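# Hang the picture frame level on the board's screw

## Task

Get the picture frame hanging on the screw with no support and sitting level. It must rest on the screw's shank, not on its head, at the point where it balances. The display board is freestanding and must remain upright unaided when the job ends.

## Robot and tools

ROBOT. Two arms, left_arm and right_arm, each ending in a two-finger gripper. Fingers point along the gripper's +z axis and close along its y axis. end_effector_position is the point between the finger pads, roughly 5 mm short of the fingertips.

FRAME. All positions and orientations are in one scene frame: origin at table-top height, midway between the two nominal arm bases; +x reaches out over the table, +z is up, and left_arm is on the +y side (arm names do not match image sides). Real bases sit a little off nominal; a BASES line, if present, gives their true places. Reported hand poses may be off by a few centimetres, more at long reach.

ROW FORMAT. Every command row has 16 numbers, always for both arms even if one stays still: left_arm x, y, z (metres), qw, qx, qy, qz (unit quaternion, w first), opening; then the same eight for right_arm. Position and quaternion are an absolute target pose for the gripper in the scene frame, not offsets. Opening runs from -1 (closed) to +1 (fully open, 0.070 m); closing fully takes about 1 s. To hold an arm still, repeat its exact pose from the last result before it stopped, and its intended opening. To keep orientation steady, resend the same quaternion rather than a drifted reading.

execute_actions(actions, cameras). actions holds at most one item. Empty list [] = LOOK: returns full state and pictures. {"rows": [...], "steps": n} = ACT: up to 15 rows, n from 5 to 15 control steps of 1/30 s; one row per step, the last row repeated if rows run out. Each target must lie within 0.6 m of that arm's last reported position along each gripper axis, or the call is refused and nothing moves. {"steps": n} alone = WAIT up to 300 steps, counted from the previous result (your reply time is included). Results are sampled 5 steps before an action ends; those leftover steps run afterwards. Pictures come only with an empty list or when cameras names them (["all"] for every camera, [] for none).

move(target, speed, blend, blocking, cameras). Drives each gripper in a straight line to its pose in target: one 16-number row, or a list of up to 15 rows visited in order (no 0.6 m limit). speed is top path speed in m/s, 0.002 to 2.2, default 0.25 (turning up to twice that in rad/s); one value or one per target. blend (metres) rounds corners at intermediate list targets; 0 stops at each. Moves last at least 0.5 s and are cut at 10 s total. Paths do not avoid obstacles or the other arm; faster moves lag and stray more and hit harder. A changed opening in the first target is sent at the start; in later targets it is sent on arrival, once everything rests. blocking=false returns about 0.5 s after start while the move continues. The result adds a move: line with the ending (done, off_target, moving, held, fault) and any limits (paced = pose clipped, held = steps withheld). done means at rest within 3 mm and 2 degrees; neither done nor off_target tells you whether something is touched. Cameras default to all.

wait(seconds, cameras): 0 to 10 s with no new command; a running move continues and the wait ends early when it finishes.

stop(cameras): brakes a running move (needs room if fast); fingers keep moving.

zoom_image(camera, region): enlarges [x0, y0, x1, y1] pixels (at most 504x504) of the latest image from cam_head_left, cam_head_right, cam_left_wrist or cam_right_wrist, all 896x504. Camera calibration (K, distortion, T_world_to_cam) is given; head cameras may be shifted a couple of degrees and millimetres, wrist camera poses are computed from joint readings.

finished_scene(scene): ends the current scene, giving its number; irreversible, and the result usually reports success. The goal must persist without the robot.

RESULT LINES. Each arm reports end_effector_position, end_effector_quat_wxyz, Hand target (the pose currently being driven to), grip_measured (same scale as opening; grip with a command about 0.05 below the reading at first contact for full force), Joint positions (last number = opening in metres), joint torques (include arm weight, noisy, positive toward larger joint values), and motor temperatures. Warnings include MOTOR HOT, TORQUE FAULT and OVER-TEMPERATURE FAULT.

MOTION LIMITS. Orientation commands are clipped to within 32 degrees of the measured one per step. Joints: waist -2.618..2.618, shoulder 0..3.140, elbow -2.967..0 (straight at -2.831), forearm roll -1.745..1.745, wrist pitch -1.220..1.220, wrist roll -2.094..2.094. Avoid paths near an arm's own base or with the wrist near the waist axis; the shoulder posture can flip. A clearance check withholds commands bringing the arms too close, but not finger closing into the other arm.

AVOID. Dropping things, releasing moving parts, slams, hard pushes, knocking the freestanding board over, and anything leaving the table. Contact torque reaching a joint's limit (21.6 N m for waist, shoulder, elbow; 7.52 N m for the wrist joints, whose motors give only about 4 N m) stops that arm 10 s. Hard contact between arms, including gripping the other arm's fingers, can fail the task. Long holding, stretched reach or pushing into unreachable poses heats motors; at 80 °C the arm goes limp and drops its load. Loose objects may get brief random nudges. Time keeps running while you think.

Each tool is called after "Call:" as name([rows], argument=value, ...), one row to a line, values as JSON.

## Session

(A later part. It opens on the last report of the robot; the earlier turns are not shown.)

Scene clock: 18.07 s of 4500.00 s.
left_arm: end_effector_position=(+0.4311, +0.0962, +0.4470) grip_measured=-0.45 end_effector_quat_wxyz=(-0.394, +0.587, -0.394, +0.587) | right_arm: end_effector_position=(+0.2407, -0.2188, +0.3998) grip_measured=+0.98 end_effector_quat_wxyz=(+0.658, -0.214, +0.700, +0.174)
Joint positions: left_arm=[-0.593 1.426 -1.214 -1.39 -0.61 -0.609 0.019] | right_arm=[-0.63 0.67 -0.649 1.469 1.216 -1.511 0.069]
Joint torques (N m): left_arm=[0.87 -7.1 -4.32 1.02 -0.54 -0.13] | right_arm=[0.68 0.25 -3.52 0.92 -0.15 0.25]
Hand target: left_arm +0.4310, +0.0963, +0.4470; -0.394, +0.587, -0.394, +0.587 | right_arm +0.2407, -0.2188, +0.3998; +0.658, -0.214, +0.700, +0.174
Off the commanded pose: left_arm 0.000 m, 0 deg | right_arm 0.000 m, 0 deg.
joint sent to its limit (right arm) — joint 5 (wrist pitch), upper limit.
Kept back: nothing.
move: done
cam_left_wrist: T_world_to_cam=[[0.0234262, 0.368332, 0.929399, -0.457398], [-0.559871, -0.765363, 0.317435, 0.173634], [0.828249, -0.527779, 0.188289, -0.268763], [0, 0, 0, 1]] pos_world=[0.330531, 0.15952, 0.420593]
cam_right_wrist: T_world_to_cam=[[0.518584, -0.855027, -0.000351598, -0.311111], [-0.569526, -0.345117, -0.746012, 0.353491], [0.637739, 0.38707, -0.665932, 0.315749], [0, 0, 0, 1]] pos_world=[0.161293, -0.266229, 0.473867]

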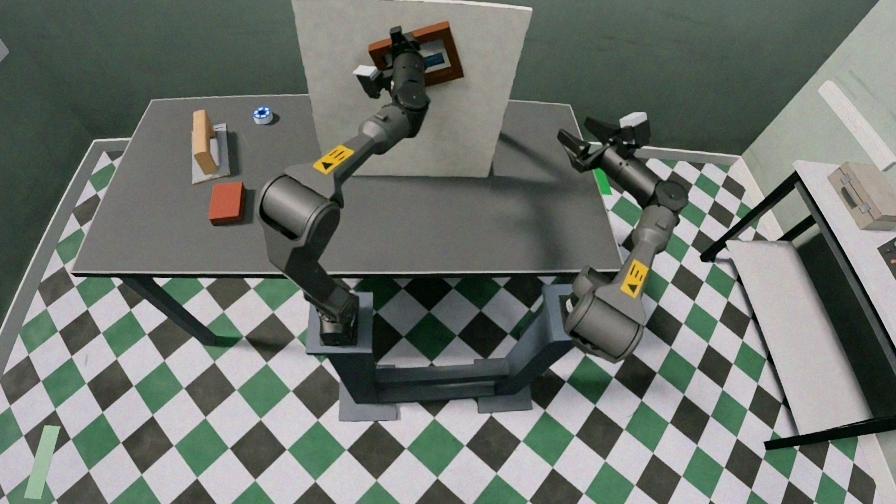

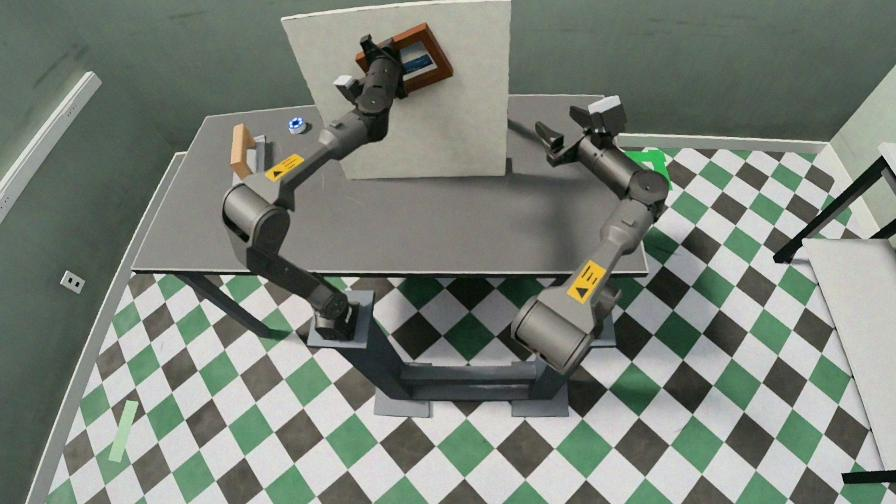

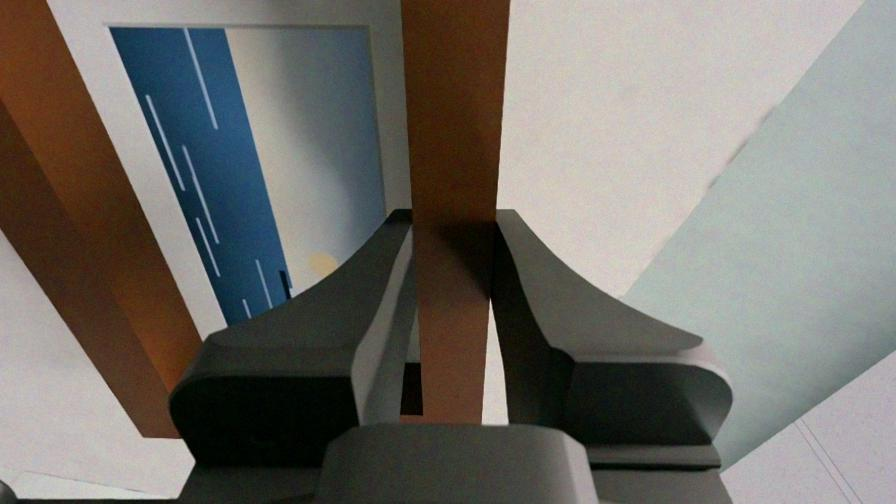

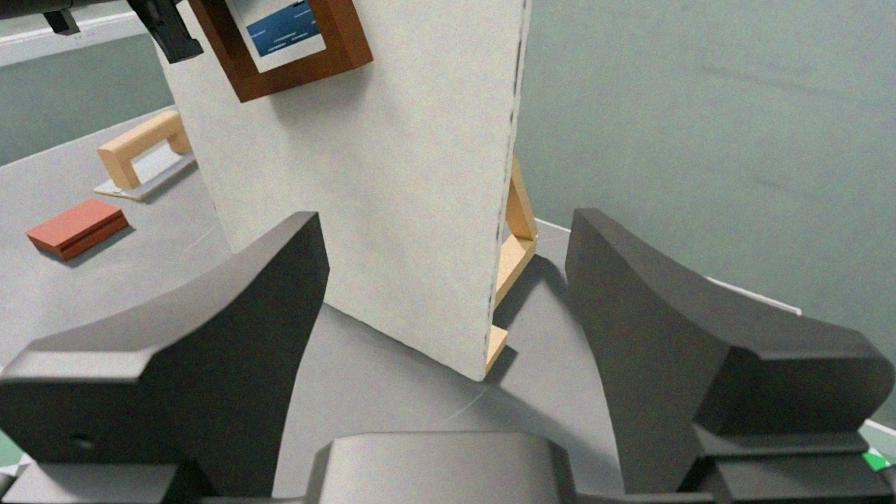

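Call:
move([
  [0.415, 0.0963, 0.447, 0.3939, -0.5873, 0.3939, -0.5873, -0.5, 0.2407, -0.2188, 0.3998, 0.658, -0.214, 0.700, 0.174, 1.0],
  [0.34, 0.0963, 0.447, 0.45, -0.545, 0.45, -0.545, -0.5, 0.2407, -0.2188, 0.3998, 0.658, -0.214, 0.700, 0.174, 1.0],
], speed=[0.025,0.08], cameras=[])

Call:
move([
  [0.30, 0.11, 0.44, 0.33, -0.33, 0.626, -0.626, -0.5, 0.26, -0.17, 0.42, 0.613, -0.341, 0.638, 0.317, 1.0],
  [0.35, 0.03, 0.44, 0.107, -0.107, 0.699, -0.699, -0.5, 0.30, -0.10, 0.44, 0.613, -0.341, 0.638, 0.317, 1.0],
], speed=0.12)

Scene clock: 20.90 s of 4500.00 s.
left_arm: end_effector_position=(+0.3396, +0.0964, +0.4472) grip_measured=-0.45 end_effector_quat_wxyz=(-0.451, +0.545, -0.450, +0.545) | right_arm: end_effector_position=(+0.2407, -0.2188, +0.3998) grip_measured=+0.98 end_effector_quat_wxyz=(+0.658, -0.214, +0.700, +0.174)
Joint positions: left_arm=[-0.88 1.183 -1.006 -1.497 -0.889 -0.305 0.019] | right_arm=[-0.63 0.67 -0.649 1.469 1.216 -1.511 0.069]
Joint torques (N m): left_arm=[0.48 -4.05 -3.79 1.13 -0.14 -0.1] | right_arm=[0.65 0.26 -3.46 0.93 -0.14 0.24]
Hand target: left_arm +0.3400, +0.0963, +0.4470; -0.450, +0.545, -0.450, +0.545 | right_arm +0.2407, -0.2188, +0.3998; +0.658, -0.214, +0.700, +0.174
Off the commanded pose: left_arm 0.000 m, 0 deg | right_arm 0.000 m, 0 deg.
joint sent to its limit (right arm) — joint 5 (wrist pitch), upper limit.
Kept back: nothing.
move: done

Scene clock: 26.60 s of 4500.00 s.
left_arm: end_effector_position=(+0.3501, +0.0294, +0.4400) grip_measured=-0.45 end_effector_quat_wxyz=(+0.124, -0.125, +0.699, -0.693) | right_arm: end_effector_position=(+0.3001, -0.0999, +0.4401) grip_measured=+0.98 end_effector_quat_wxyz=(+0.613, -0.341, +0.638, +0.317)
Joint positions: left_arm=[0.009 1.5 -1.268 -1.615 1.223 0.151 0.019] | right_arm=[0.157 1.123 -0.979 1.559 0.834 -1.62 0.069]
Joint torques (N m): left_arm=[0.13 -6.27 -3.39 -1.21 0.31 -0.06] | right_arm=[-0.5 -2.17 -4.35 0.85 0.13 0.23]
Hand target: left_arm +0.3500, +0.0296, +0.4400; +0.124, -0.125, +0.699, -0.693 | right_arm +0.3000, -0.1000, +0.4400; +0.613, -0.341, +0.638, +0.317
Off the commanded pose: left_arm 0.001 m, 3 deg | right_arm 0.000 m, 0 deg.
joint sent to its limit (left arm) — joint 5 (wrist pitch), upper limit.
Kept back: nothing.
move: off_target (left_arm)
cam_left_wrist: T_world_to_cam=[[-0.000448911, -0.033536, 0.999437, -0.435023], [-0.971267, 0.237872, 0.0075455, 0.330346], [-0.237991, -0.970718, -0.0326792, 0.247952], [0, 0, 0, 1]] pos_world=[0.379669, 0.147523, 0.440388]
cam_right_wrist: T_world_to_cam=[[0.817137, -0.575951, -0.0238197, -0.291641], [-0.387537, -0.518293, -0.762356, 0.393775], [0.426734, 0.63218, -0.646719, 0.338106], [0, 0, 0, 1]] pos_world=[0.246631, -0.177624, 0.51191]

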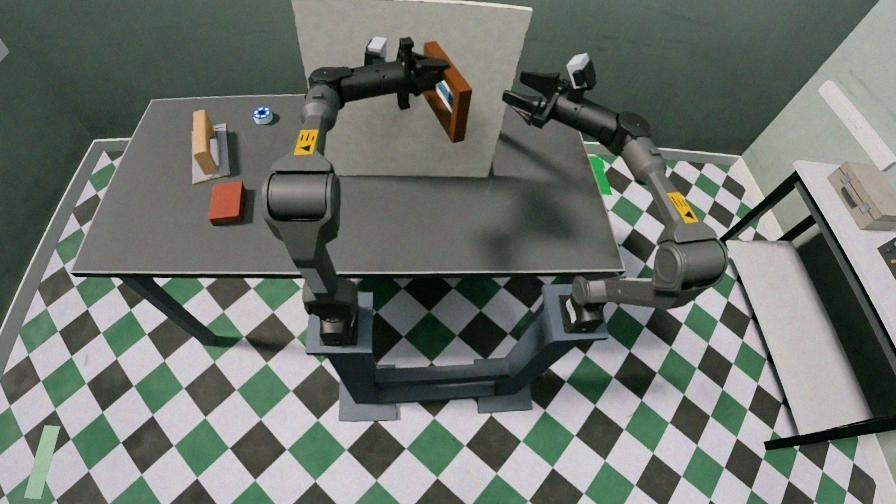

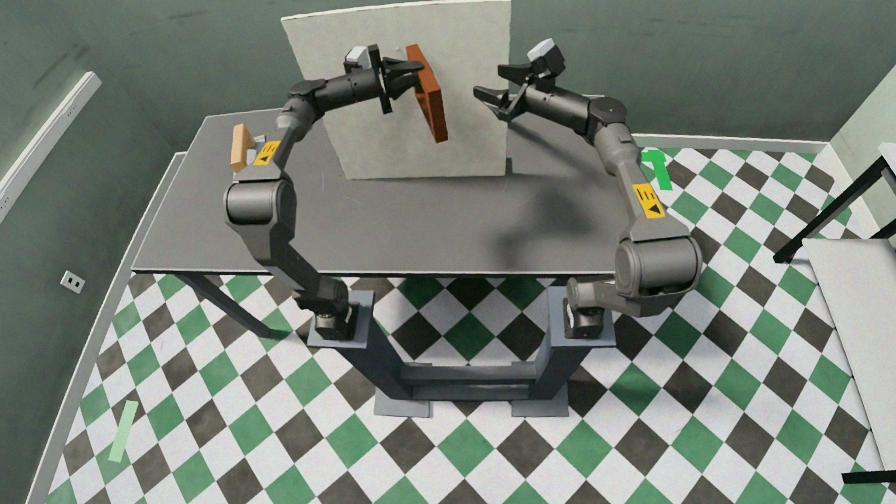

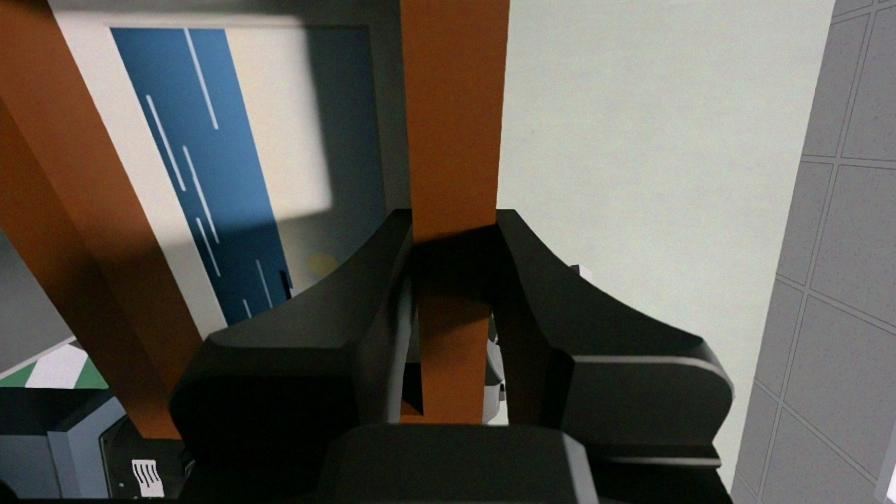

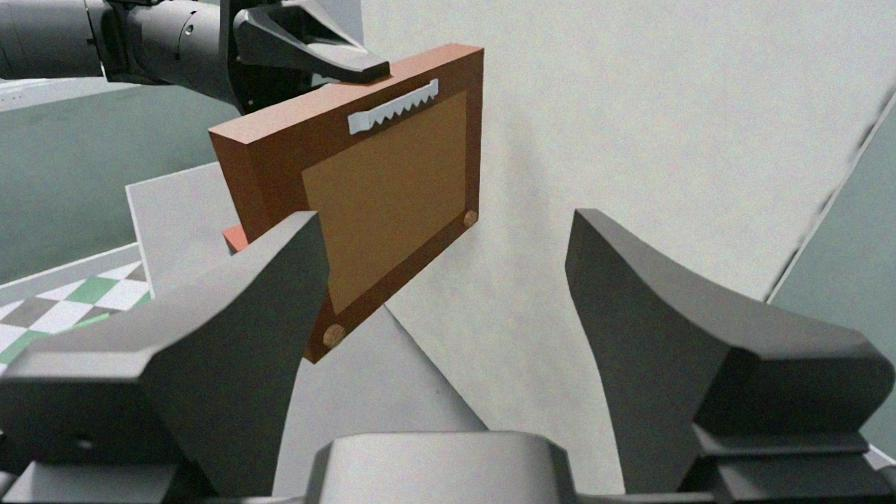

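Call:
zoom_image(camera="cam_right_wrist", region=[200, 30, 500, 370])

Call:
zoom_image(camera="cam_right_wrist", region=[335, 65, 455, 145])

Call:
zoom_image(camera="cam_head_left", region=[360, 0, 520, 100])

Call:
zoom_image(camera="cam_head_right", region=[340, 0, 500, 100])

Scaled by 1.482 (camera's finer frame: 1280x720).

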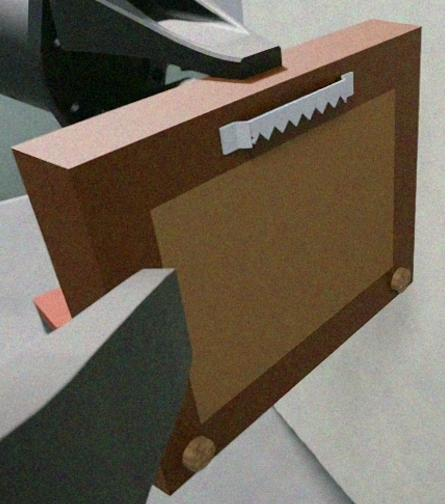

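Scaled by 4.200 (camera's finer frame: 1280x720).

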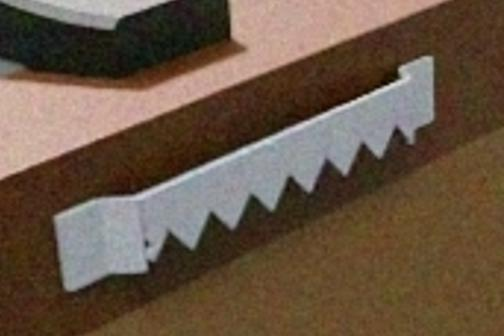

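Scaled by 3.150 (camera's finer frame: 1280x720).

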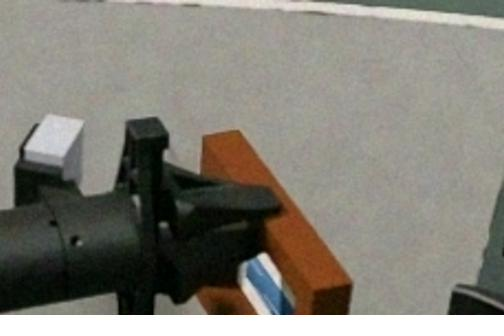

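Scaled by 3.150 (camera's finer frame: 1280x720).

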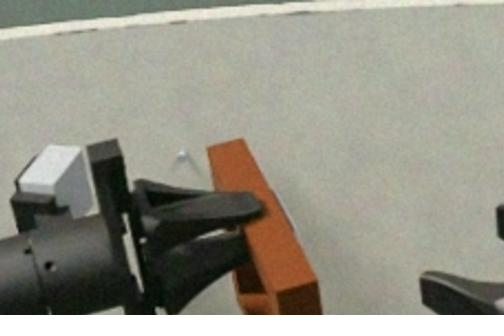

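Call:
move([
  [0.31, 0.11, 0.445, 0.33, -0.33, 0.626, -0.626, -0.5, 0.29, -0.18, 0.48, 0.736, -0.159, 0.625, 0.207, 0.6],
  [0.34, 0.0737, 0.450, 0.5, -0.5, 0.5, -0.5, -0.5, 0.2803, -0.1996, 0.4804, 0.736, -0.159, 0.625, 0.207, 0.6],
], speed=0.13)

Call:
zoom_image(camera="cam_head_left", region=[340, 0, 500, 120])

Call:
zoom_image(camera="cam_head_right", region=[340, 0, 500, 120])

Scene clock: 35.10 s of 4500.00 s.
left_arm: end_effector_position=(+0.3402, +0.0734, +0.4498) grip_measured=-0.45 end_effector_quat_wxyz=(+0.500, -0.500, +0.500, -0.500) | right_arm: end_effector_position=(+0.2803, -0.1997, +0.4805) grip_measured=+0.60 end_effector_quat_wxyz=(+0.735, -0.159, +0.626, +0.207)
Joint positions: left_arm=[-0.952 1.251 -1.068 -1.505 -0.961 -0.115 0.019] | right_arm=[-0.038 0.8 -0.795 1.751 0.586 -1.651 0.056]
Joint torques (N m): left_arm=[0.05 -4.9 -3.63 1.07 -0.19 -0.05] | right_arm=[0.38 -1.02 -3.9 0.49 0.02 0.2]
Hand target: left_arm +0.3400, +0.0737, +0.4500; +0.500, -0.500, +0.500, -0.500 | right_arm +0.2803, -0.1996, +0.4805; +0.735, -0.159, +0.626, +0.207
Off the commanded pose: left_arm 0.000 m, 0 deg | right_arm 0.000 m, 0 deg.
joint sent to its limit (right arm) — joint 4 (forearm roll), upper limit.
Kept back: nothing.
move: done
cam_left_wrist: T_world_to_cam=[[0.0236823, -0.0119717, 0.999648, -0.453304], [-0.559504, -0.828821, 0.00332913, 0.25025], [0.828489, -0.559386, -0.0263266, -0.107158], [0, 0, 0, 1]] pos_world=[0.239531, 0.142043, 0.44949]
cam_right_wrist: T_world_to_cam=[[0.499495, -0.863914, -0.0644748, -0.280833], [-0.435276, -0.185925, -0.88089, 0.501832], [0.749025, 0.468065, -0.46891, 0.227171], [0, 0, 0, 1]] pos_world=[0.188554, -0.255643, 0.530474]

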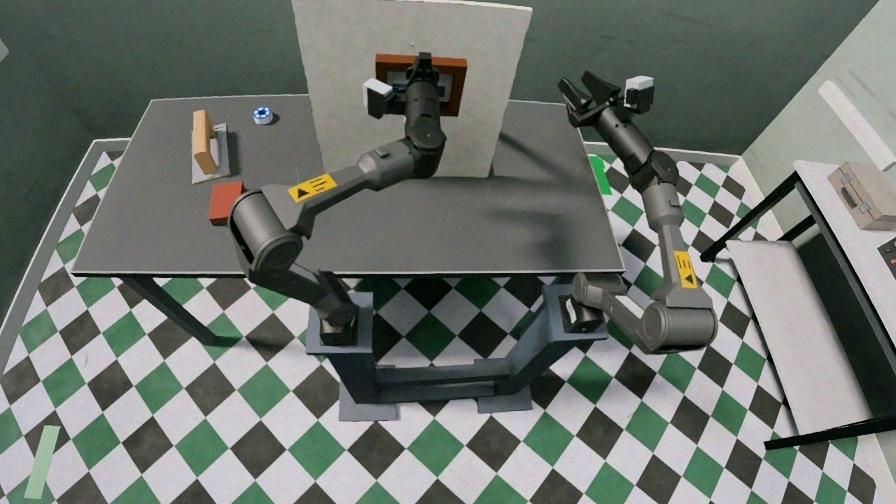

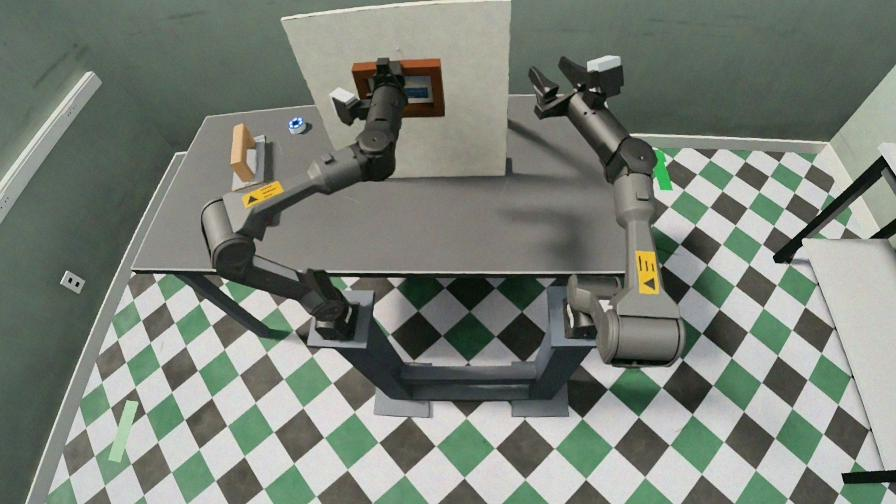

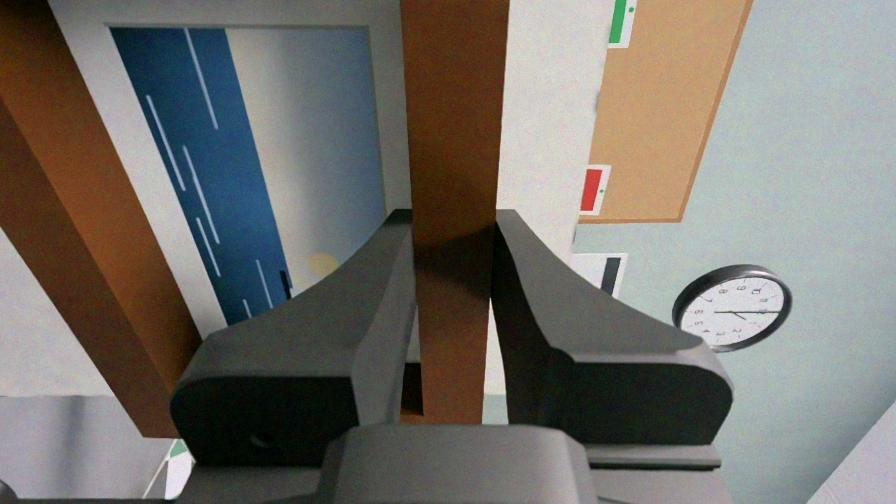

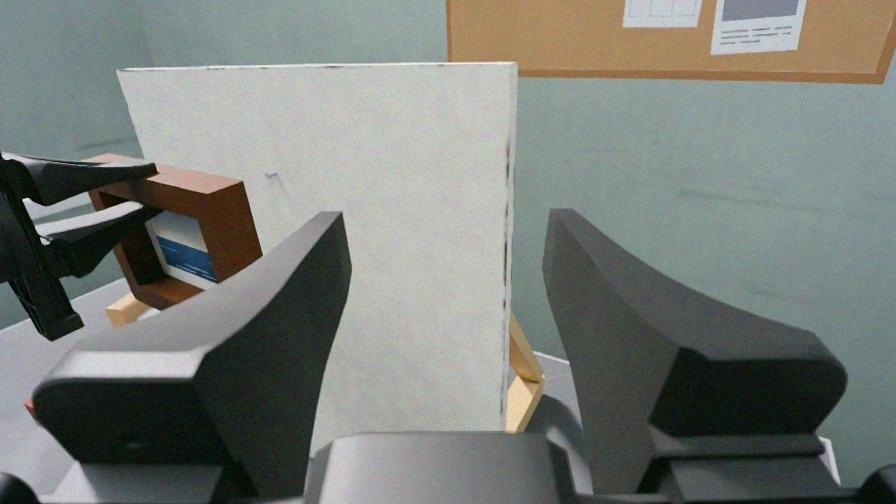

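Scaled by 3.150 (camera's finer frame: 1280x720).

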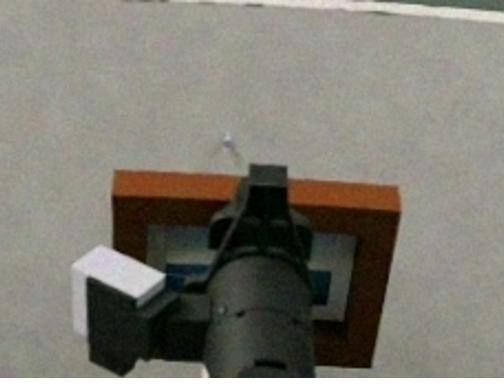

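Scaled by 3.150 (camera's finer frame: 1280x720).

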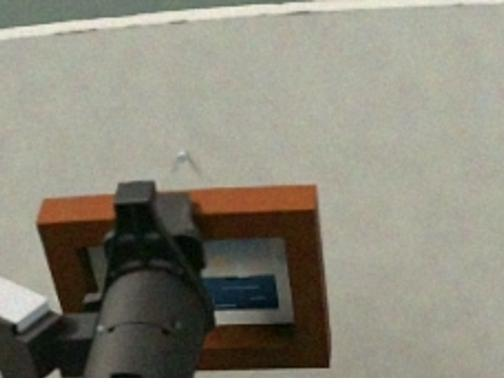

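Call:
move([
  [0.405, 0.0737, 0.447, 0.5, -0.5, 0.5, -0.5, -0.5, 0.2803, -0.1996, 0.4804, 0.735, -0.159, 0.626, 0.207, 0.6],
  [0.431, 0.0737, 0.447, 0.5, -0.5, 0.5, -0.5, -0.5, 0.2803, -0.1996, 0.4804, 0.735, -0.159, 0.626, 0.207, 0.6],
], speed=[0.1,0.025], cameras=["cam_right_wrist","cam_head_right"])

Call:
move(target=[0.431, 0.0737, 0.431, 0.5, -0.5, 0.5, -0.5, -0.5, 0.2803, -0.1996, 0.4804, 0.735, -0.159, 0.626, 0.207, 0.6], speed=0.025, cameras=["cam_right_wrist"])

Call:
move(target=[0.431, 0.0737, 0.428, 0.5, -0.5, 0.5, -0.5, -0.5, 0.2803, -0.1996, 0.4804, 0.735, -0.159, 0.626, 0.207, 0.6], speed=0.01, cameras=[])

Call:
move(target=[0.431, 0.0737, 0.426, 0.5, -0.5, 0.5, -0.5, -0.5, 0.2803, -0.1996, 0.4804, 0.735, -0.159, 0.626, 0.207, 0.6], speed=0.01, cameras=[])

Scene clock: 38.23 s of 4500.00 s.
left_arm: end_effector_position=(+0.4312, +0.0737, +0.4469) grip_measured=-0.45 end_effector_quat_wxyz=(+0.500, -0.500, +0.500, -0.500) | right_arm: end_effector_position=(+0.2803, -0.1996, +0.4802) grip_measured=+0.60 end_effector_quat_wxyz=(+0.735, -0.159, +0.626, +0.207)
Joint positions: left_arm=[-0.663 1.473 -1.261 -1.415 -0.678 -0.199 0.019] | right_arm=[-0.037 0.8 -0.795 1.749 0.585 -1.649 0.056]
Joint torques (N m): left_arm=[-0.02 -5.93 -4.08 0.99 -0.55 -0.05] | right_arm=[0.69 0.77 -4.85 0.44 -0.06 0.25]
Hand target: left_arm +0.4310, +0.0737, +0.4470; +0.500, -0.500, +0.500, -0.500 | right_arm +0.2803, -0.1996, +0.4804; +0.735, -0.159, +0.626, +0.207
Off the commanded pose: left_arm 0.000 m, 0 deg | right_arm 0.000 m, 0 deg.
Kept back: nothing.
move: done
cam_right_wrist: T_world_to_cam=[[0.499561, -0.863835, -0.0650146, -0.280508], [-0.436331, -0.186077, -0.880336, 0.501668], [0.748367, 0.46815, -0.469875, 0.227661], [0, 0, 0, 1]] pos_world=[0.188651, -0.255543, 0.530371]
Images, in order (width x height): cam_head_right 896x504, cam_right_wrist 896x504.

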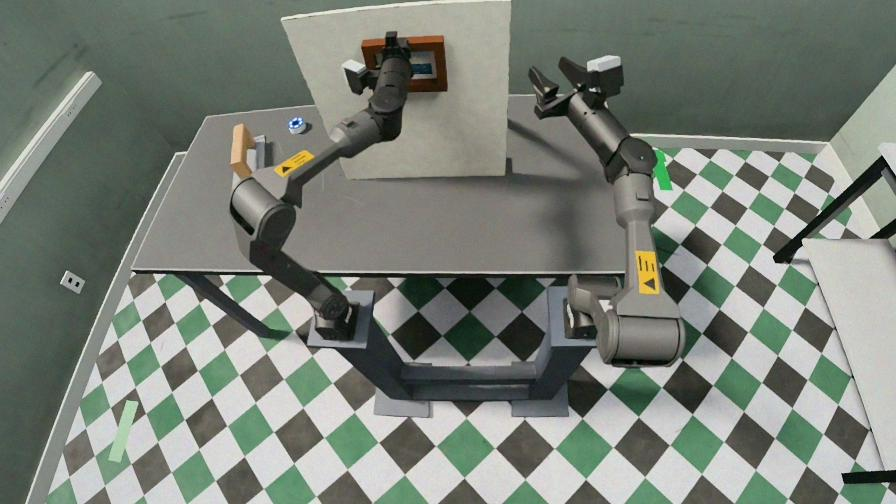

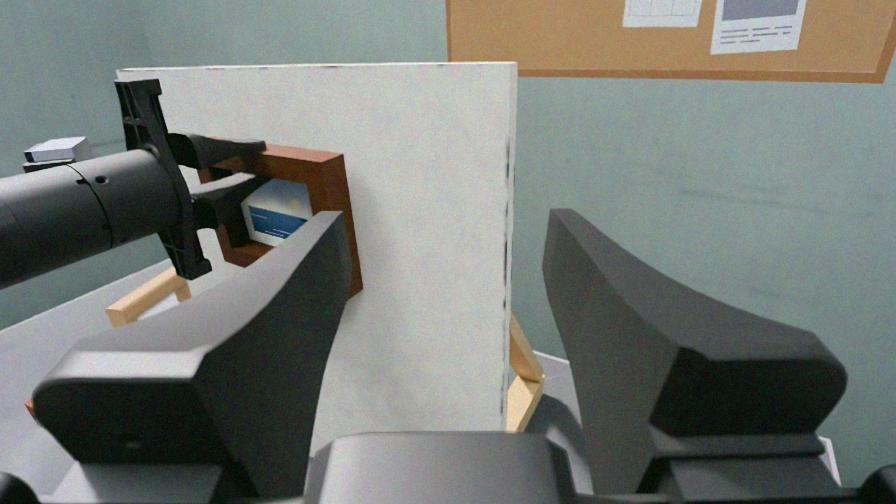

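Scene clock: 39.10 s of 4500.00 s.
left_arm: end_effector_position=(+0.4309, +0.0738, +0.4309) grip_measured=-0.45 end_effector_quat_wxyz=(+0.500, -0.500, +0.500, -0.500) | right_arm: end_effector_position=(+0.2803, -0.1996, +0.4802) grip_measured=+0.60 end_effector_quat_wxyz=(+0.735, -0.159, +0.626, +0.207)
Joint positions: left_arm=[-0.663 1.476 -1.2 -1.338 -0.69 -0.299 0.019] | right_arm=[-0.037 0.8 -0.795 1.749 0.585 -1.649 0.056]
Joint torques (N m): left_arm=[-0.79 -6.02 -4.02 0.84 -0.8 0.09] | right_arm=[0.64 0.72 -4.85 0.44 -0.04 0.24]
Hand target: left_arm +0.4310, +0.0737, +0.4310; +0.500, -0.500, +0.500, -0.500 | right_arm +0.2803, -0.1996, +0.4804; +0.735, -0.159, +0.626, +0.207
Off the commanded pose: left_arm 0.000 m, 0 deg | right_arm 0.000 m, 0 deg.
Kept back: nothing.
move: done
cam_right_wrist: T_world_to_cam=[[0.499561, -0.863835, -0.0650146, -0.280508], [-0.436331, -0.186077, -0.880336, 0.501668], [0.748367, 0.46815, -0.469875, 0.227661], [0, 0, 0, 1]] pos_world=[0.188651, -0.255543, 0.530371]

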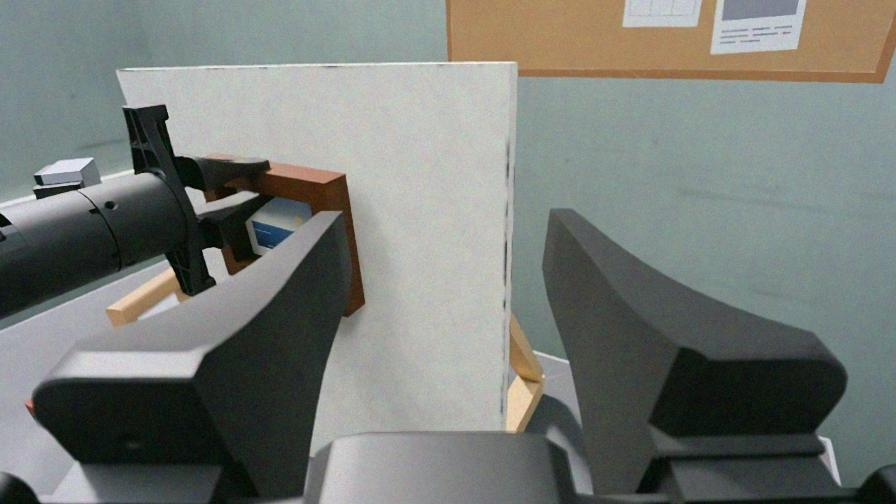

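Scene clock: 39.80 s of 4500.00 s.
left_arm: end_effector_position=(+0.4309, +0.0739, +0.4292) grip_measured=-0.45 end_effector_quat_wxyz=(+0.501, -0.500, +0.499, -0.501) | right_arm: end_effector_position=(+0.2803, -0.1996, +0.4802) grip_measured=+0.60 end_effector_quat_wxyz=(+0.735, -0.159, +0.626, +0.207)
Joint positions: left_arm=[-0.663 1.477 -1.192 -1.323 -0.694 -0.316 0.019] | right_arm=[-0.037 0.8 -0.795 1.749 0.585 -1.649 0.056]
Joint torques (N m): left_arm=[-1.12 -5.05 -1.43 0.06 -0.29 -0.14] | right_arm=[0.63 0.74 -4.84 0.45 -0.04 0.24]
Hand target: left_arm +0.4310, +0.0737, +0.4280; +0.500, -0.500, +0.500, -0.500 | right_arm +0.2803, -0.1996, +0.4804; +0.735, -0.159, +0.626, +0.207
Off the commanded pose: left_arm 0.001 m, 0 deg | right_arm 0.000 m, 0 deg.
Kept back: nothing.
move: done

Scene clock: 40.50 s of 4500.00 s.
left_arm: end_effector_position=(+0.4308, +0.0745, +0.4276) grip_measured=-0.45 end_effector_quat_wxyz=(+0.501, -0.500, +0.498, -0.501) | right_arm: end_effector_position=(+0.2803, -0.1996, +0.4802) grip_measured=+0.60 end_effector_quat_wxyz=(+0.735, -0.159, +0.626, +0.207)
Joint positions: left_arm=[-0.663 1.477 -1.185 -1.315 -0.698 -0.328 0.019] | right_arm=[-0.037 0.8 -0.795 1.749 0.585 -1.649 0.056]
Joint torques (N m): left_arm=[-2.65 -3.1 0.74 -0.53 1.29 -0.2] | right_arm=[0.6 0.74 -4.82 0.45 -0.03 0.24]
Hand target: left_arm +0.4310, +0.0737, +0.4260; +0.500, -0.500, +0.500, -0.500 | right_arm +0.2803, -0.1996, +0.4804; +0.735, -0.159, +0.626, +0.207
Off the commanded pose: left_arm 0.002 m, 0 deg | right_arm 0.000 m, 0 deg.
Kept back: nothing.
move: done

Call:
move([
  [0.431, 0.0737, 0.434, 0.5, -0.5, 0.5, -0.5, -0.5, 0.2803, -0.1996, 0.4804, 0.735, -0.159, 0.626, 0.207, 0.6],
  [0.431, 0.0707, 0.434, 0.5, -0.5, 0.5, -0.5, -0.5, 0.2803, -0.1996, 0.4804, 0.735, -0.159, 0.626, 0.207, 0.6],
], speed=0.02, cameras=[])

Call:
move(target=[0.431, 0.0707, 0.429, 0.5, -0.5, 0.5, -0.5, -0.5, 0.2803, -0.1996, 0.4804, 0.735, -0.159, 0.626, 0.207, 0.6], speed=0.015, cameras=[])

Call:
move(target=[0.431, 0.0707, 0.4275, 0.5, -0.5, 0.5, -0.5, -0.5, 0.2803, -0.1996, 0.4804, 0.735, -0.159, 0.626, 0.207, 0.6], speed=0.01, cameras=[])

Call:
move(target=[0.431, 0.0707, 0.426, 0.5, -0.5, 0.5, -0.5, -0.5, 0.2803, -0.1996, 0.4804, 0.735, -0.159, 0.626, 0.207, 0.6], speed=0.01, cameras=[])

Scene clock: 42.27 s of 4500.00 s.
left_arm: end_effector_position=(+0.4315, +0.0677, +0.4306) grip_measured=-0.45 end_effector_quat_wxyz=(+0.497, -0.499, +0.504, -0.499) | right_arm: end_effector_position=(+0.2803, -0.1996, +0.4802) grip_measured=+0.60 end_effector_quat_wxyz=(+0.735, -0.159, +0.626, +0.207)
Joint positions: left_arm=[-0.675 1.487 -1.217 -1.357 -0.692 -0.277 0.019] | right_arm=[-0.037 0.8 -0.795 1.749 0.585 -1.649 0.056]
Joint torques (N m): left_arm=[-2.3 -6.89 -4.38 0.89 -0.62 0.09] | right_arm=[0.58 0.68 -4.82 0.47 -0.01 0.24]
Hand target: left_arm +0.4310, +0.0707, +0.4340; +0.500, -0.500, +0.500, -0.500 | right_arm +0.2803, -0.1996, +0.4804; +0.735, -0.159, +0.626, +0.207
Off the commanded pose: left_arm 0.005 m, 1 deg | right_arm 0.000 m, 0 deg.
Kept back: nothing.
move: off_target (left_arm)

Scene clock: 43.00 s of 4500.00 s.
left_arm: end_effector_position=(+0.4306, +0.0692, +0.4297) grip_measured=-0.45 end_effector_quat_wxyz=(+0.500, -0.498, +0.501, -0.501) | right_arm: end_effector_position=(+0.2803, -0.1996, +0.4802) grip_measured=+0.60 end_effector_quat_wxyz=(+0.735, -0.159, +0.626, +0.207)
Joint positions: left_arm=[-0.675 1.484 -1.202 -1.332 -0.7 -0.307 0.019] | right_arm=[-0.037 0.8 -0.795 1.749 0.585 -1.649 0.056]
Joint torques (N m): left_arm=[2.88 -6.95 -1.59 -0.13 -1.92 -0.06] | right_arm=[0.57 0.7 -4.83 0.47 0 0.23]
Hand target: left_arm +0.4310, +0.0707, +0.4290; +0.500, -0.500, +0.500, -0.500 | right_arm +0.2803, -0.1996, +0.4804; +0.735, -0.159, +0.626, +0.207
Off the commanded pose: left_arm 0.002 m, 0 deg | right_arm 0.000 m, 0 deg.
Kept back: nothing.
move: done

Scene clock: 43.70 s of 4500.00 s.
left_arm: end_effector_position=(+0.4305, +0.0706, +0.4295) grip_measured=-0.45 end_effector_quat_wxyz=(+0.501, -0.499, +0.499, -0.502) | right_arm: end_effector_position=(+0.2803, -0.1996, +0.4802) grip_measured=+0.60 end_effector_quat_wxyz=(+0.735, -0.159, +0.626, +0.207)
Joint positions: left_arm=[-0.673 1.482 -1.197 -1.325 -0.703 -0.315 0.019] | right_arm=[-0.037 0.8 -0.795 1.749 0.585 -1.649 0.056]
Joint torques (N m): left_arm=[4.68 -4.55 0.36 -1.06 -1.83 -0.22] | right_arm=[0.52 0.68 -4.82 0.47 0.01 0.23]
Hand target: left_arm +0.4310, +0.0707, +0.4275; +0.500, -0.500, +0.500, -0.500 | right_arm +0.2803, -0.1996, +0.4804; +0.735, -0.159, +0.626, +0.207
Off the commanded pose: left_arm 0.002 m, 0 deg | right_arm 0.000 m, 0 deg.
Kept back: nothing.
move: done

Scene clock: 44.40 s of 4500.00 s.
left_arm: end_effector_position=(+0.4303, +0.0709, +0.4280) grip_measured=-0.45 end_effector_quat_wxyz=(+0.501, -0.499, +0.499, -0.501) | right_arm: end_effector_position=(+0.2803, -0.1996, +0.4802) grip_measured=+0.60 end_effector_quat_wxyz=(+0.735, -0.159, +0.626, +0.207)
Joint positions: left_arm=[-0.673 1.482 -1.191 -1.319 -0.705 -0.324 0.019] | right_arm=[-0.037 0.8 -0.795 1.749 0.585 -1.649 0.056]
Joint torques (N m): left_arm=[6.15 -0.79 2.72 -1.89 -1.21 -0.33] | right_arm=[0.51 0.65 -4.84 0.48 0.01 0.23]
Hand target: left_arm +0.4310, +0.0707, +0.4260; +0.500, -0.500, +0.500, -0.500 | right_arm +0.2803, -0.1996, +0.4804; +0.735, -0.159, +0.626, +0.207
Off the commanded pose: left_arm 0.002 m, 0 deg | right_arm 0.000 m, 0 deg.
Kept back: nothing.
move: done

Call:
move(target=[0.431, 0.0707, 0.440, 0.5, -0.5, 0.5, -0.5, -0.5, 0.2803, -0.1996, 0.4804, 0.735, -0.159, 0.626, 0.207, 0.6], speed=0.02)

Call:
zoom_image(camera="cam_right_wrist", region=[150, 60, 450, 330])

Call:
zoom_image(camera="cam_head_right", region=[340, 0, 500, 120])

Scene clock: 46.00 s of 4500.00 s.
left_arm: end_effector_position=(+0.4321, +0.0725, +0.4397) grip_measured=-0.45 end_effector_quat_wxyz=(+0.502, -0.501, +0.499, -0.498) | right_arm: end_effector_position=(+0.2803, -0.1996, +0.4802) grip_measured=+0.60 end_effector_quat_wxyz=(+0.735, -0.159, +0.626, +0.207)
Joint positions: left_arm=[-0.668 1.482 -1.242 -1.384 -0.693 -0.24 0.019] | right_arm=[-0.037 0.8 -0.795 1.749 0.585 -1.649 0.056]
Joint torques (N m): left_arm=[-0.78 -7.49 -3.94 0.76 -0.42 0.01] | right_arm=[0.54 0.62 -4.78 0.48 0.03 0.22]
Hand target: left_arm +0.4310, +0.0707, +0.4400; +0.500, -0.500, +0.500, -0.500 | right_arm +0.2803, -0.1996, +0.4804; +0.735, -0.159, +0.626, +0.207
Off the commanded pose: left_arm 0.002 m, 0 deg | right_arm 0.000 m, 0 deg.
Kept back: nothing.
move: done
cam_left_wrist: T_world_to_cam=[[0.0233629, -0.0129354, 0.999643, -0.445149], [-0.555579, -0.831461, 0.00222546, 0.299934], [0.831135, -0.555433, -0.026612, -0.185406], [0, 0, 0, 1]] pos_world=[0.331134, 0.140644, 0.439389]
cam_right_wrist: T_world_to_cam=[[0.499561, -0.863835, -0.0650146, -0.280508], [-0.436331, -0.186077, -0.880336, 0.501668], [0.748367, 0.46815, -0.469875, 0.227661], [0, 0, 0, 1]] pos_world=[0.188651, -0.255543, 0.530371]

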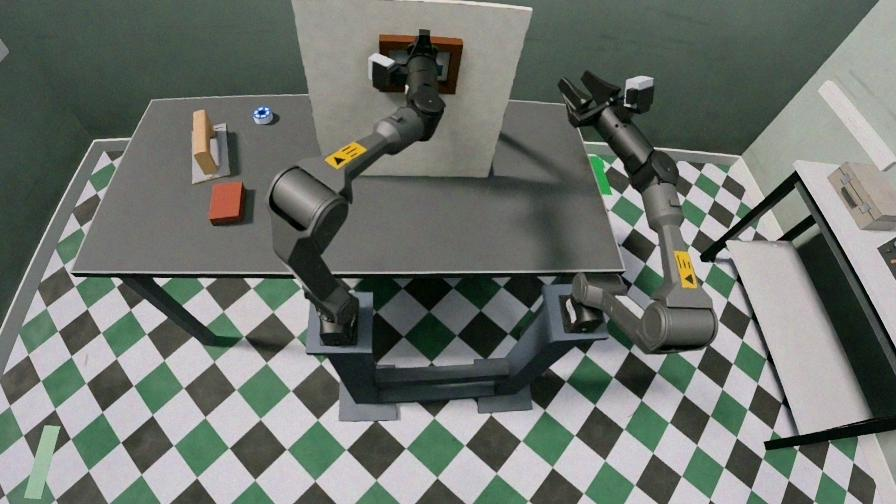

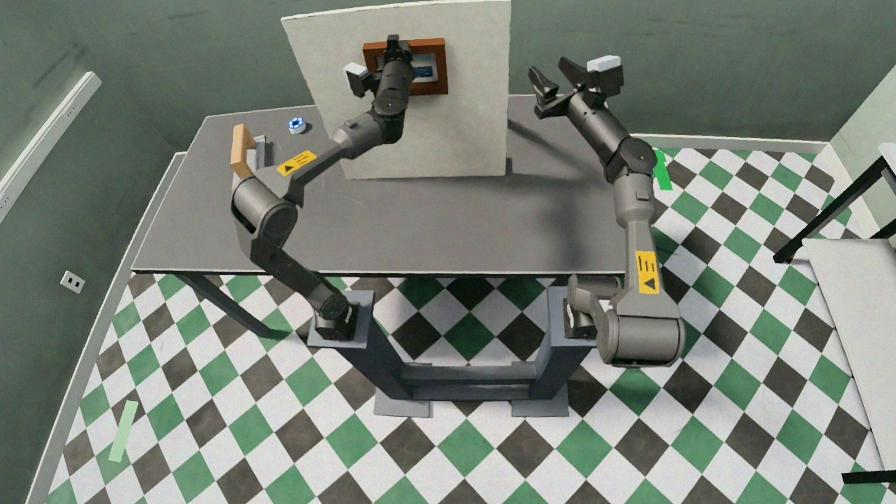

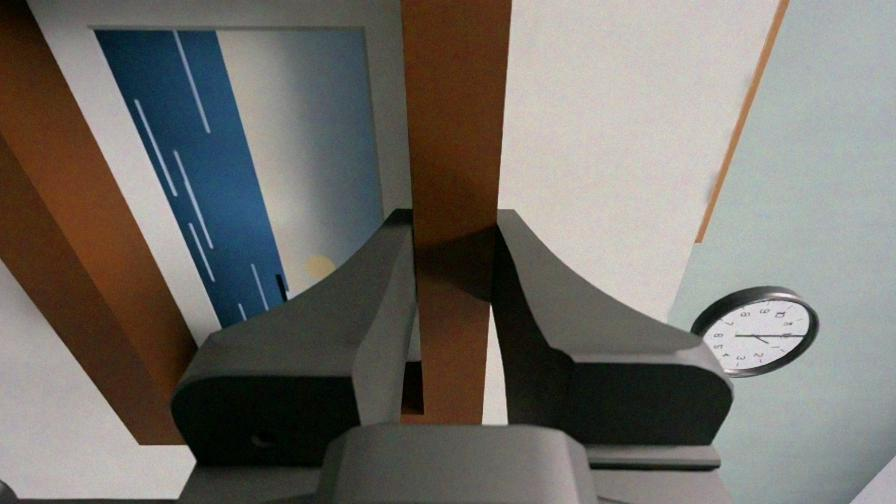

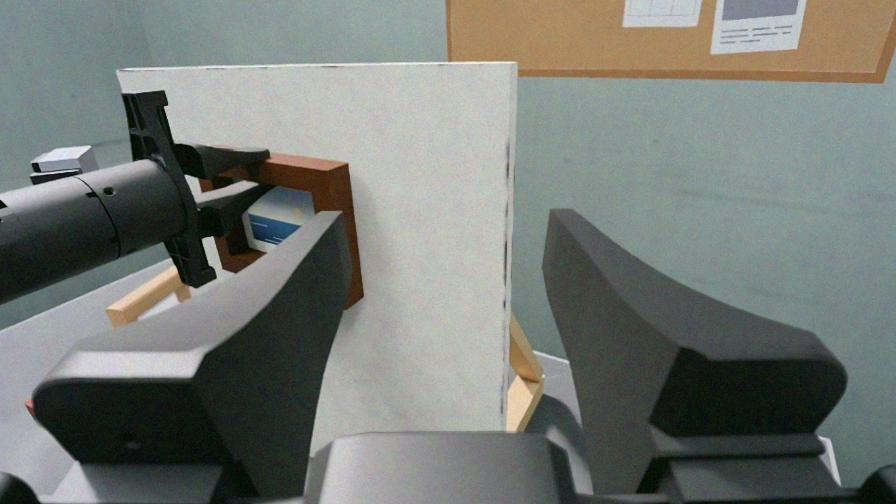

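Scaled by 1.680 (camera's finer frame: 1280x720).

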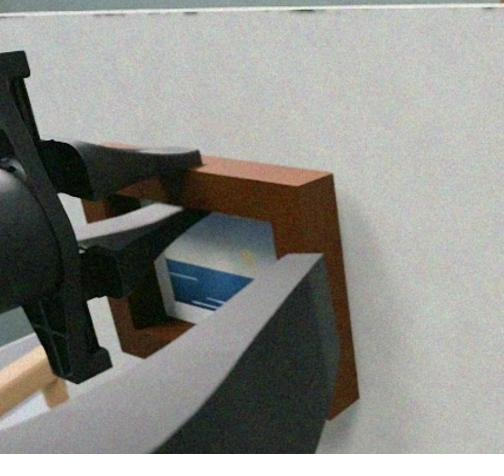

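Scaled by 3.150 (camera's finer frame: 1280x720).

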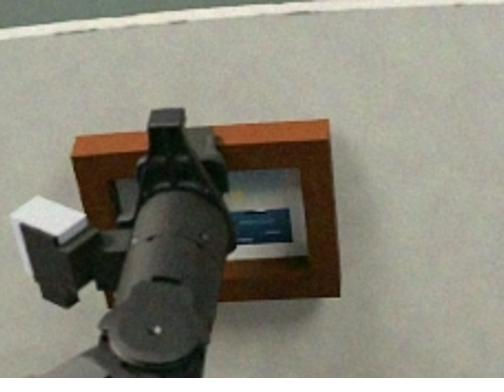

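Call:
zoom_image(camera="cam_head_left", region=[300, 110, 520, 220])

Call:
zoom_image(camera="cam_head_right", region=[310, 110, 530, 220])

Call:
zoom_image(camera="cam_head_left", region=[360, 0, 500, 110])

Scaled by 2.291 (camera's finer frame: 1280x720).

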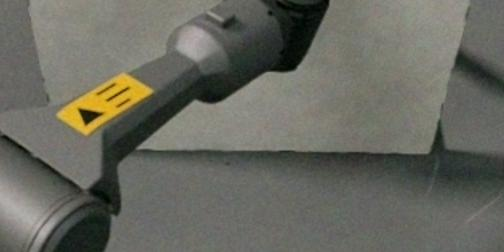

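Scaled by 2.291 (camera's finer frame: 1280x720).

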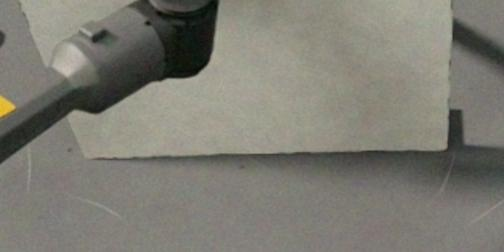

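Scaled by 3.600 (camera's finer frame: 1280x720).

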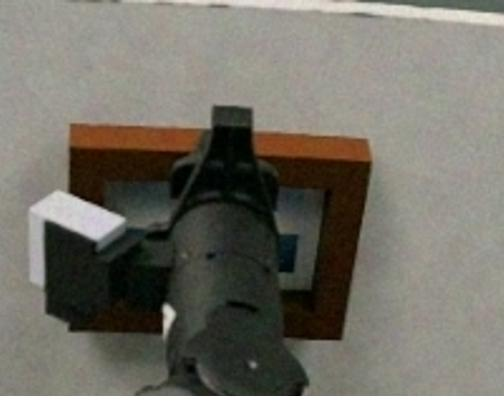

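Call:
move([
  [0.4315, 0.0763, 0.440, 0.5, -0.5, 0.5, -0.5, -0.5, 0.2803, -0.1996, 0.4804, 0.735, -0.159, 0.626, 0.207, 0.6],
  [0.4315, 0.0763, 0.431, 0.5, -0.5, 0.5, -0.5, -0.5, 0.2803, -0.1996, 0.4804, 0.735, -0.159, 0.626, 0.207, 0.6],
], speed=0.02, cameras=[])

Call:
move(target=[0.4315, 0.0763, 0.4285, 0.5, -0.5, 0.5, -0.5, -0.5, 0.2803, -0.1996, 0.4804, 0.735, -0.159, 0.626, 0.207, 0.6], speed=0.01, cameras=[])

Call:
move(target=[0.4315, 0.0763, 0.427, 0.5, -0.5, 0.5, -0.5, -0.5, 0.2803, -0.1996, 0.4804, 0.735, -0.159, 0.626, 0.207, 0.6], speed=0.01, cameras=[])

Call:
move(target=[0.4315, 0.0763, 0.4255, 0.5, -0.5, 0.5, -0.5, -0.5, 0.2803, -0.1996, 0.4804, 0.735, -0.159, 0.626, 0.207, 0.6], speed=0.01, cameras=[])

Scene clock: 51.33 s of 4500.00 s.
left_arm: end_effector_position=(+0.4309, +0.0765, +0.4331) grip_measured=-0.45 end_effector_quat_wxyz=(+0.501, -0.499, +0.499, -0.502) | right_arm: end_effector_position=(+0.2803, -0.1996, +0.4802) grip_measured=+0.60 end_effector_quat_wxyz=(+0.735, -0.159, +0.626, +0.207)
Joint positions: left_arm=[-0.655 1.469 -1.198 -1.331 -0.682 -0.303 0.019] | right_arm=[-0.037 0.8 -0.795 1.749 0.585 -1.649 0.056]
Joint torques (N m): left_arm=[0.1 -4.17 -2.3 0.14 -0.83 0.13] | right_arm=[0.39 0.59 -4.79 0.5 0.08 0.2]
Hand target: left_arm +0.4315, +0.0763, +0.4310; +0.500, -0.500, +0.500, -0.500 | right_arm +0.2803, -0.1996, +0.4804; +0.735, -0.159, +0.626, +0.207
Off the commanded pose: left_arm 0.002 m, 0 deg | right_arm 0.000 m, 0 deg.
Kept back: nothing.
move: done

Scene clock: 52.03 s of 4500.00 s.
left_arm: end_effector_position=(+0.4307, +0.0768, +0.4319) grip_measured=-0.45 end_effector_quat_wxyz=(+0.501, -0.499, +0.498, -0.502) | right_arm: end_effector_position=(+0.2803, -0.1996, +0.4802) grip_measured=+0.60 end_effector_quat_wxyz=(+0.735, -0.159, +0.626, +0.207)
Joint positions: left_arm=[-0.655 1.469 -1.191 -1.32 -0.686 -0.316 0.019] | right_arm=[-0.037 0.8 -0.795 1.749 0.585 -1.649 0.056]
Joint torques (N m): left_arm=[0.74 -0.77 2.24 -1.63 -0.22 -0.19] | right_arm=[0.37 0.62 -4.81 0.5 0.08 0.2]
Hand target: left_arm +0.4315, +0.0763, +0.4285; +0.500, -0.500, +0.500, -0.500 | right_arm +0.2803, -0.1996, +0.4804; +0.735, -0.159, +0.626, +0.207
Off the commanded pose: left_arm 0.004 m, 0 deg | right_arm 0.000 m, 0 deg.
Kept back: nothing.
move: off_target (left_arm)

Scene clock: 52.73 s of 4500.00 s.
left_arm: end_effector_position=(+0.4307, +0.0755, +0.4286) grip_measured=-0.44 end_effector_quat_wxyz=(+0.499, -0.499, +0.500, -0.502) | right_arm: end_effector_position=(+0.2803, -0.1996, +0.4802) grip_measured=+0.60 end_effector_quat_wxyz=(+0.735, -0.159, +0.626, +0.207)
Joint positions: left_arm=[-0.657 1.471 -1.183 -1.314 -0.685 -0.326 0.02] | right_arm=[-0.037 0.8 -0.795 1.749 0.585 -1.649 0.056]
Joint torques (N m): left_arm=[5.54 1.85 3.72 -2.03 -0.76 -0.26] | right_arm=[0.34 0.57 -4.81 0.51 0.09 0.19]
Hand target: left_arm +0.4315, +0.0763, +0.4270; +0.500, -0.500, +0.500, -0.500 | right_arm +0.2803, -0.1996, +0.4804; +0.735, -0.159, +0.626, +0.207
Off the commanded pose: left_arm 0.002 m, 0 deg | right_arm 0.000 m, 0 deg.
Kept back: nothing.
move: done

Scene clock: 53.43 s of 4500.00 s.
left_arm: end_effector_position=(+0.4307, +0.0754, +0.4278) grip_measured=-0.44 end_effector_quat_wxyz=(+0.500, -0.498, +0.499, -0.502) | right_arm: end_effector_position=(+0.2803, -0.1996, +0.4802) grip_measured=+0.60 end_effector_quat_wxyz=(+0.735, -0.159, +0.626, +0.207)
Joint positions: left_arm=[-0.657 1.472 -1.179 -1.306 -0.687 -0.335 0.02] | right_arm=[-0.037 0.8 -0.795 1.749 0.585 -1.649 0.056]
Joint torques (N m): left_arm=[8.87 4.74 7.01 -3.52 -1 -0.28] | right_arm=[0.38 0.59 -4.79 0.51 0.09 0.2]
Hand target: left_arm +0.4315, +0.0763, +0.4255; +0.500, -0.500, +0.500, -0.500 | right_arm +0.2803, -0.1996, +0.4804; +0.735, -0.159, +0.626, +0.207
Off the commanded pose: left_arm 0.003 m, 0 deg | right_arm 0.000 m, 0 deg.
Kept back: nothing.
move: done


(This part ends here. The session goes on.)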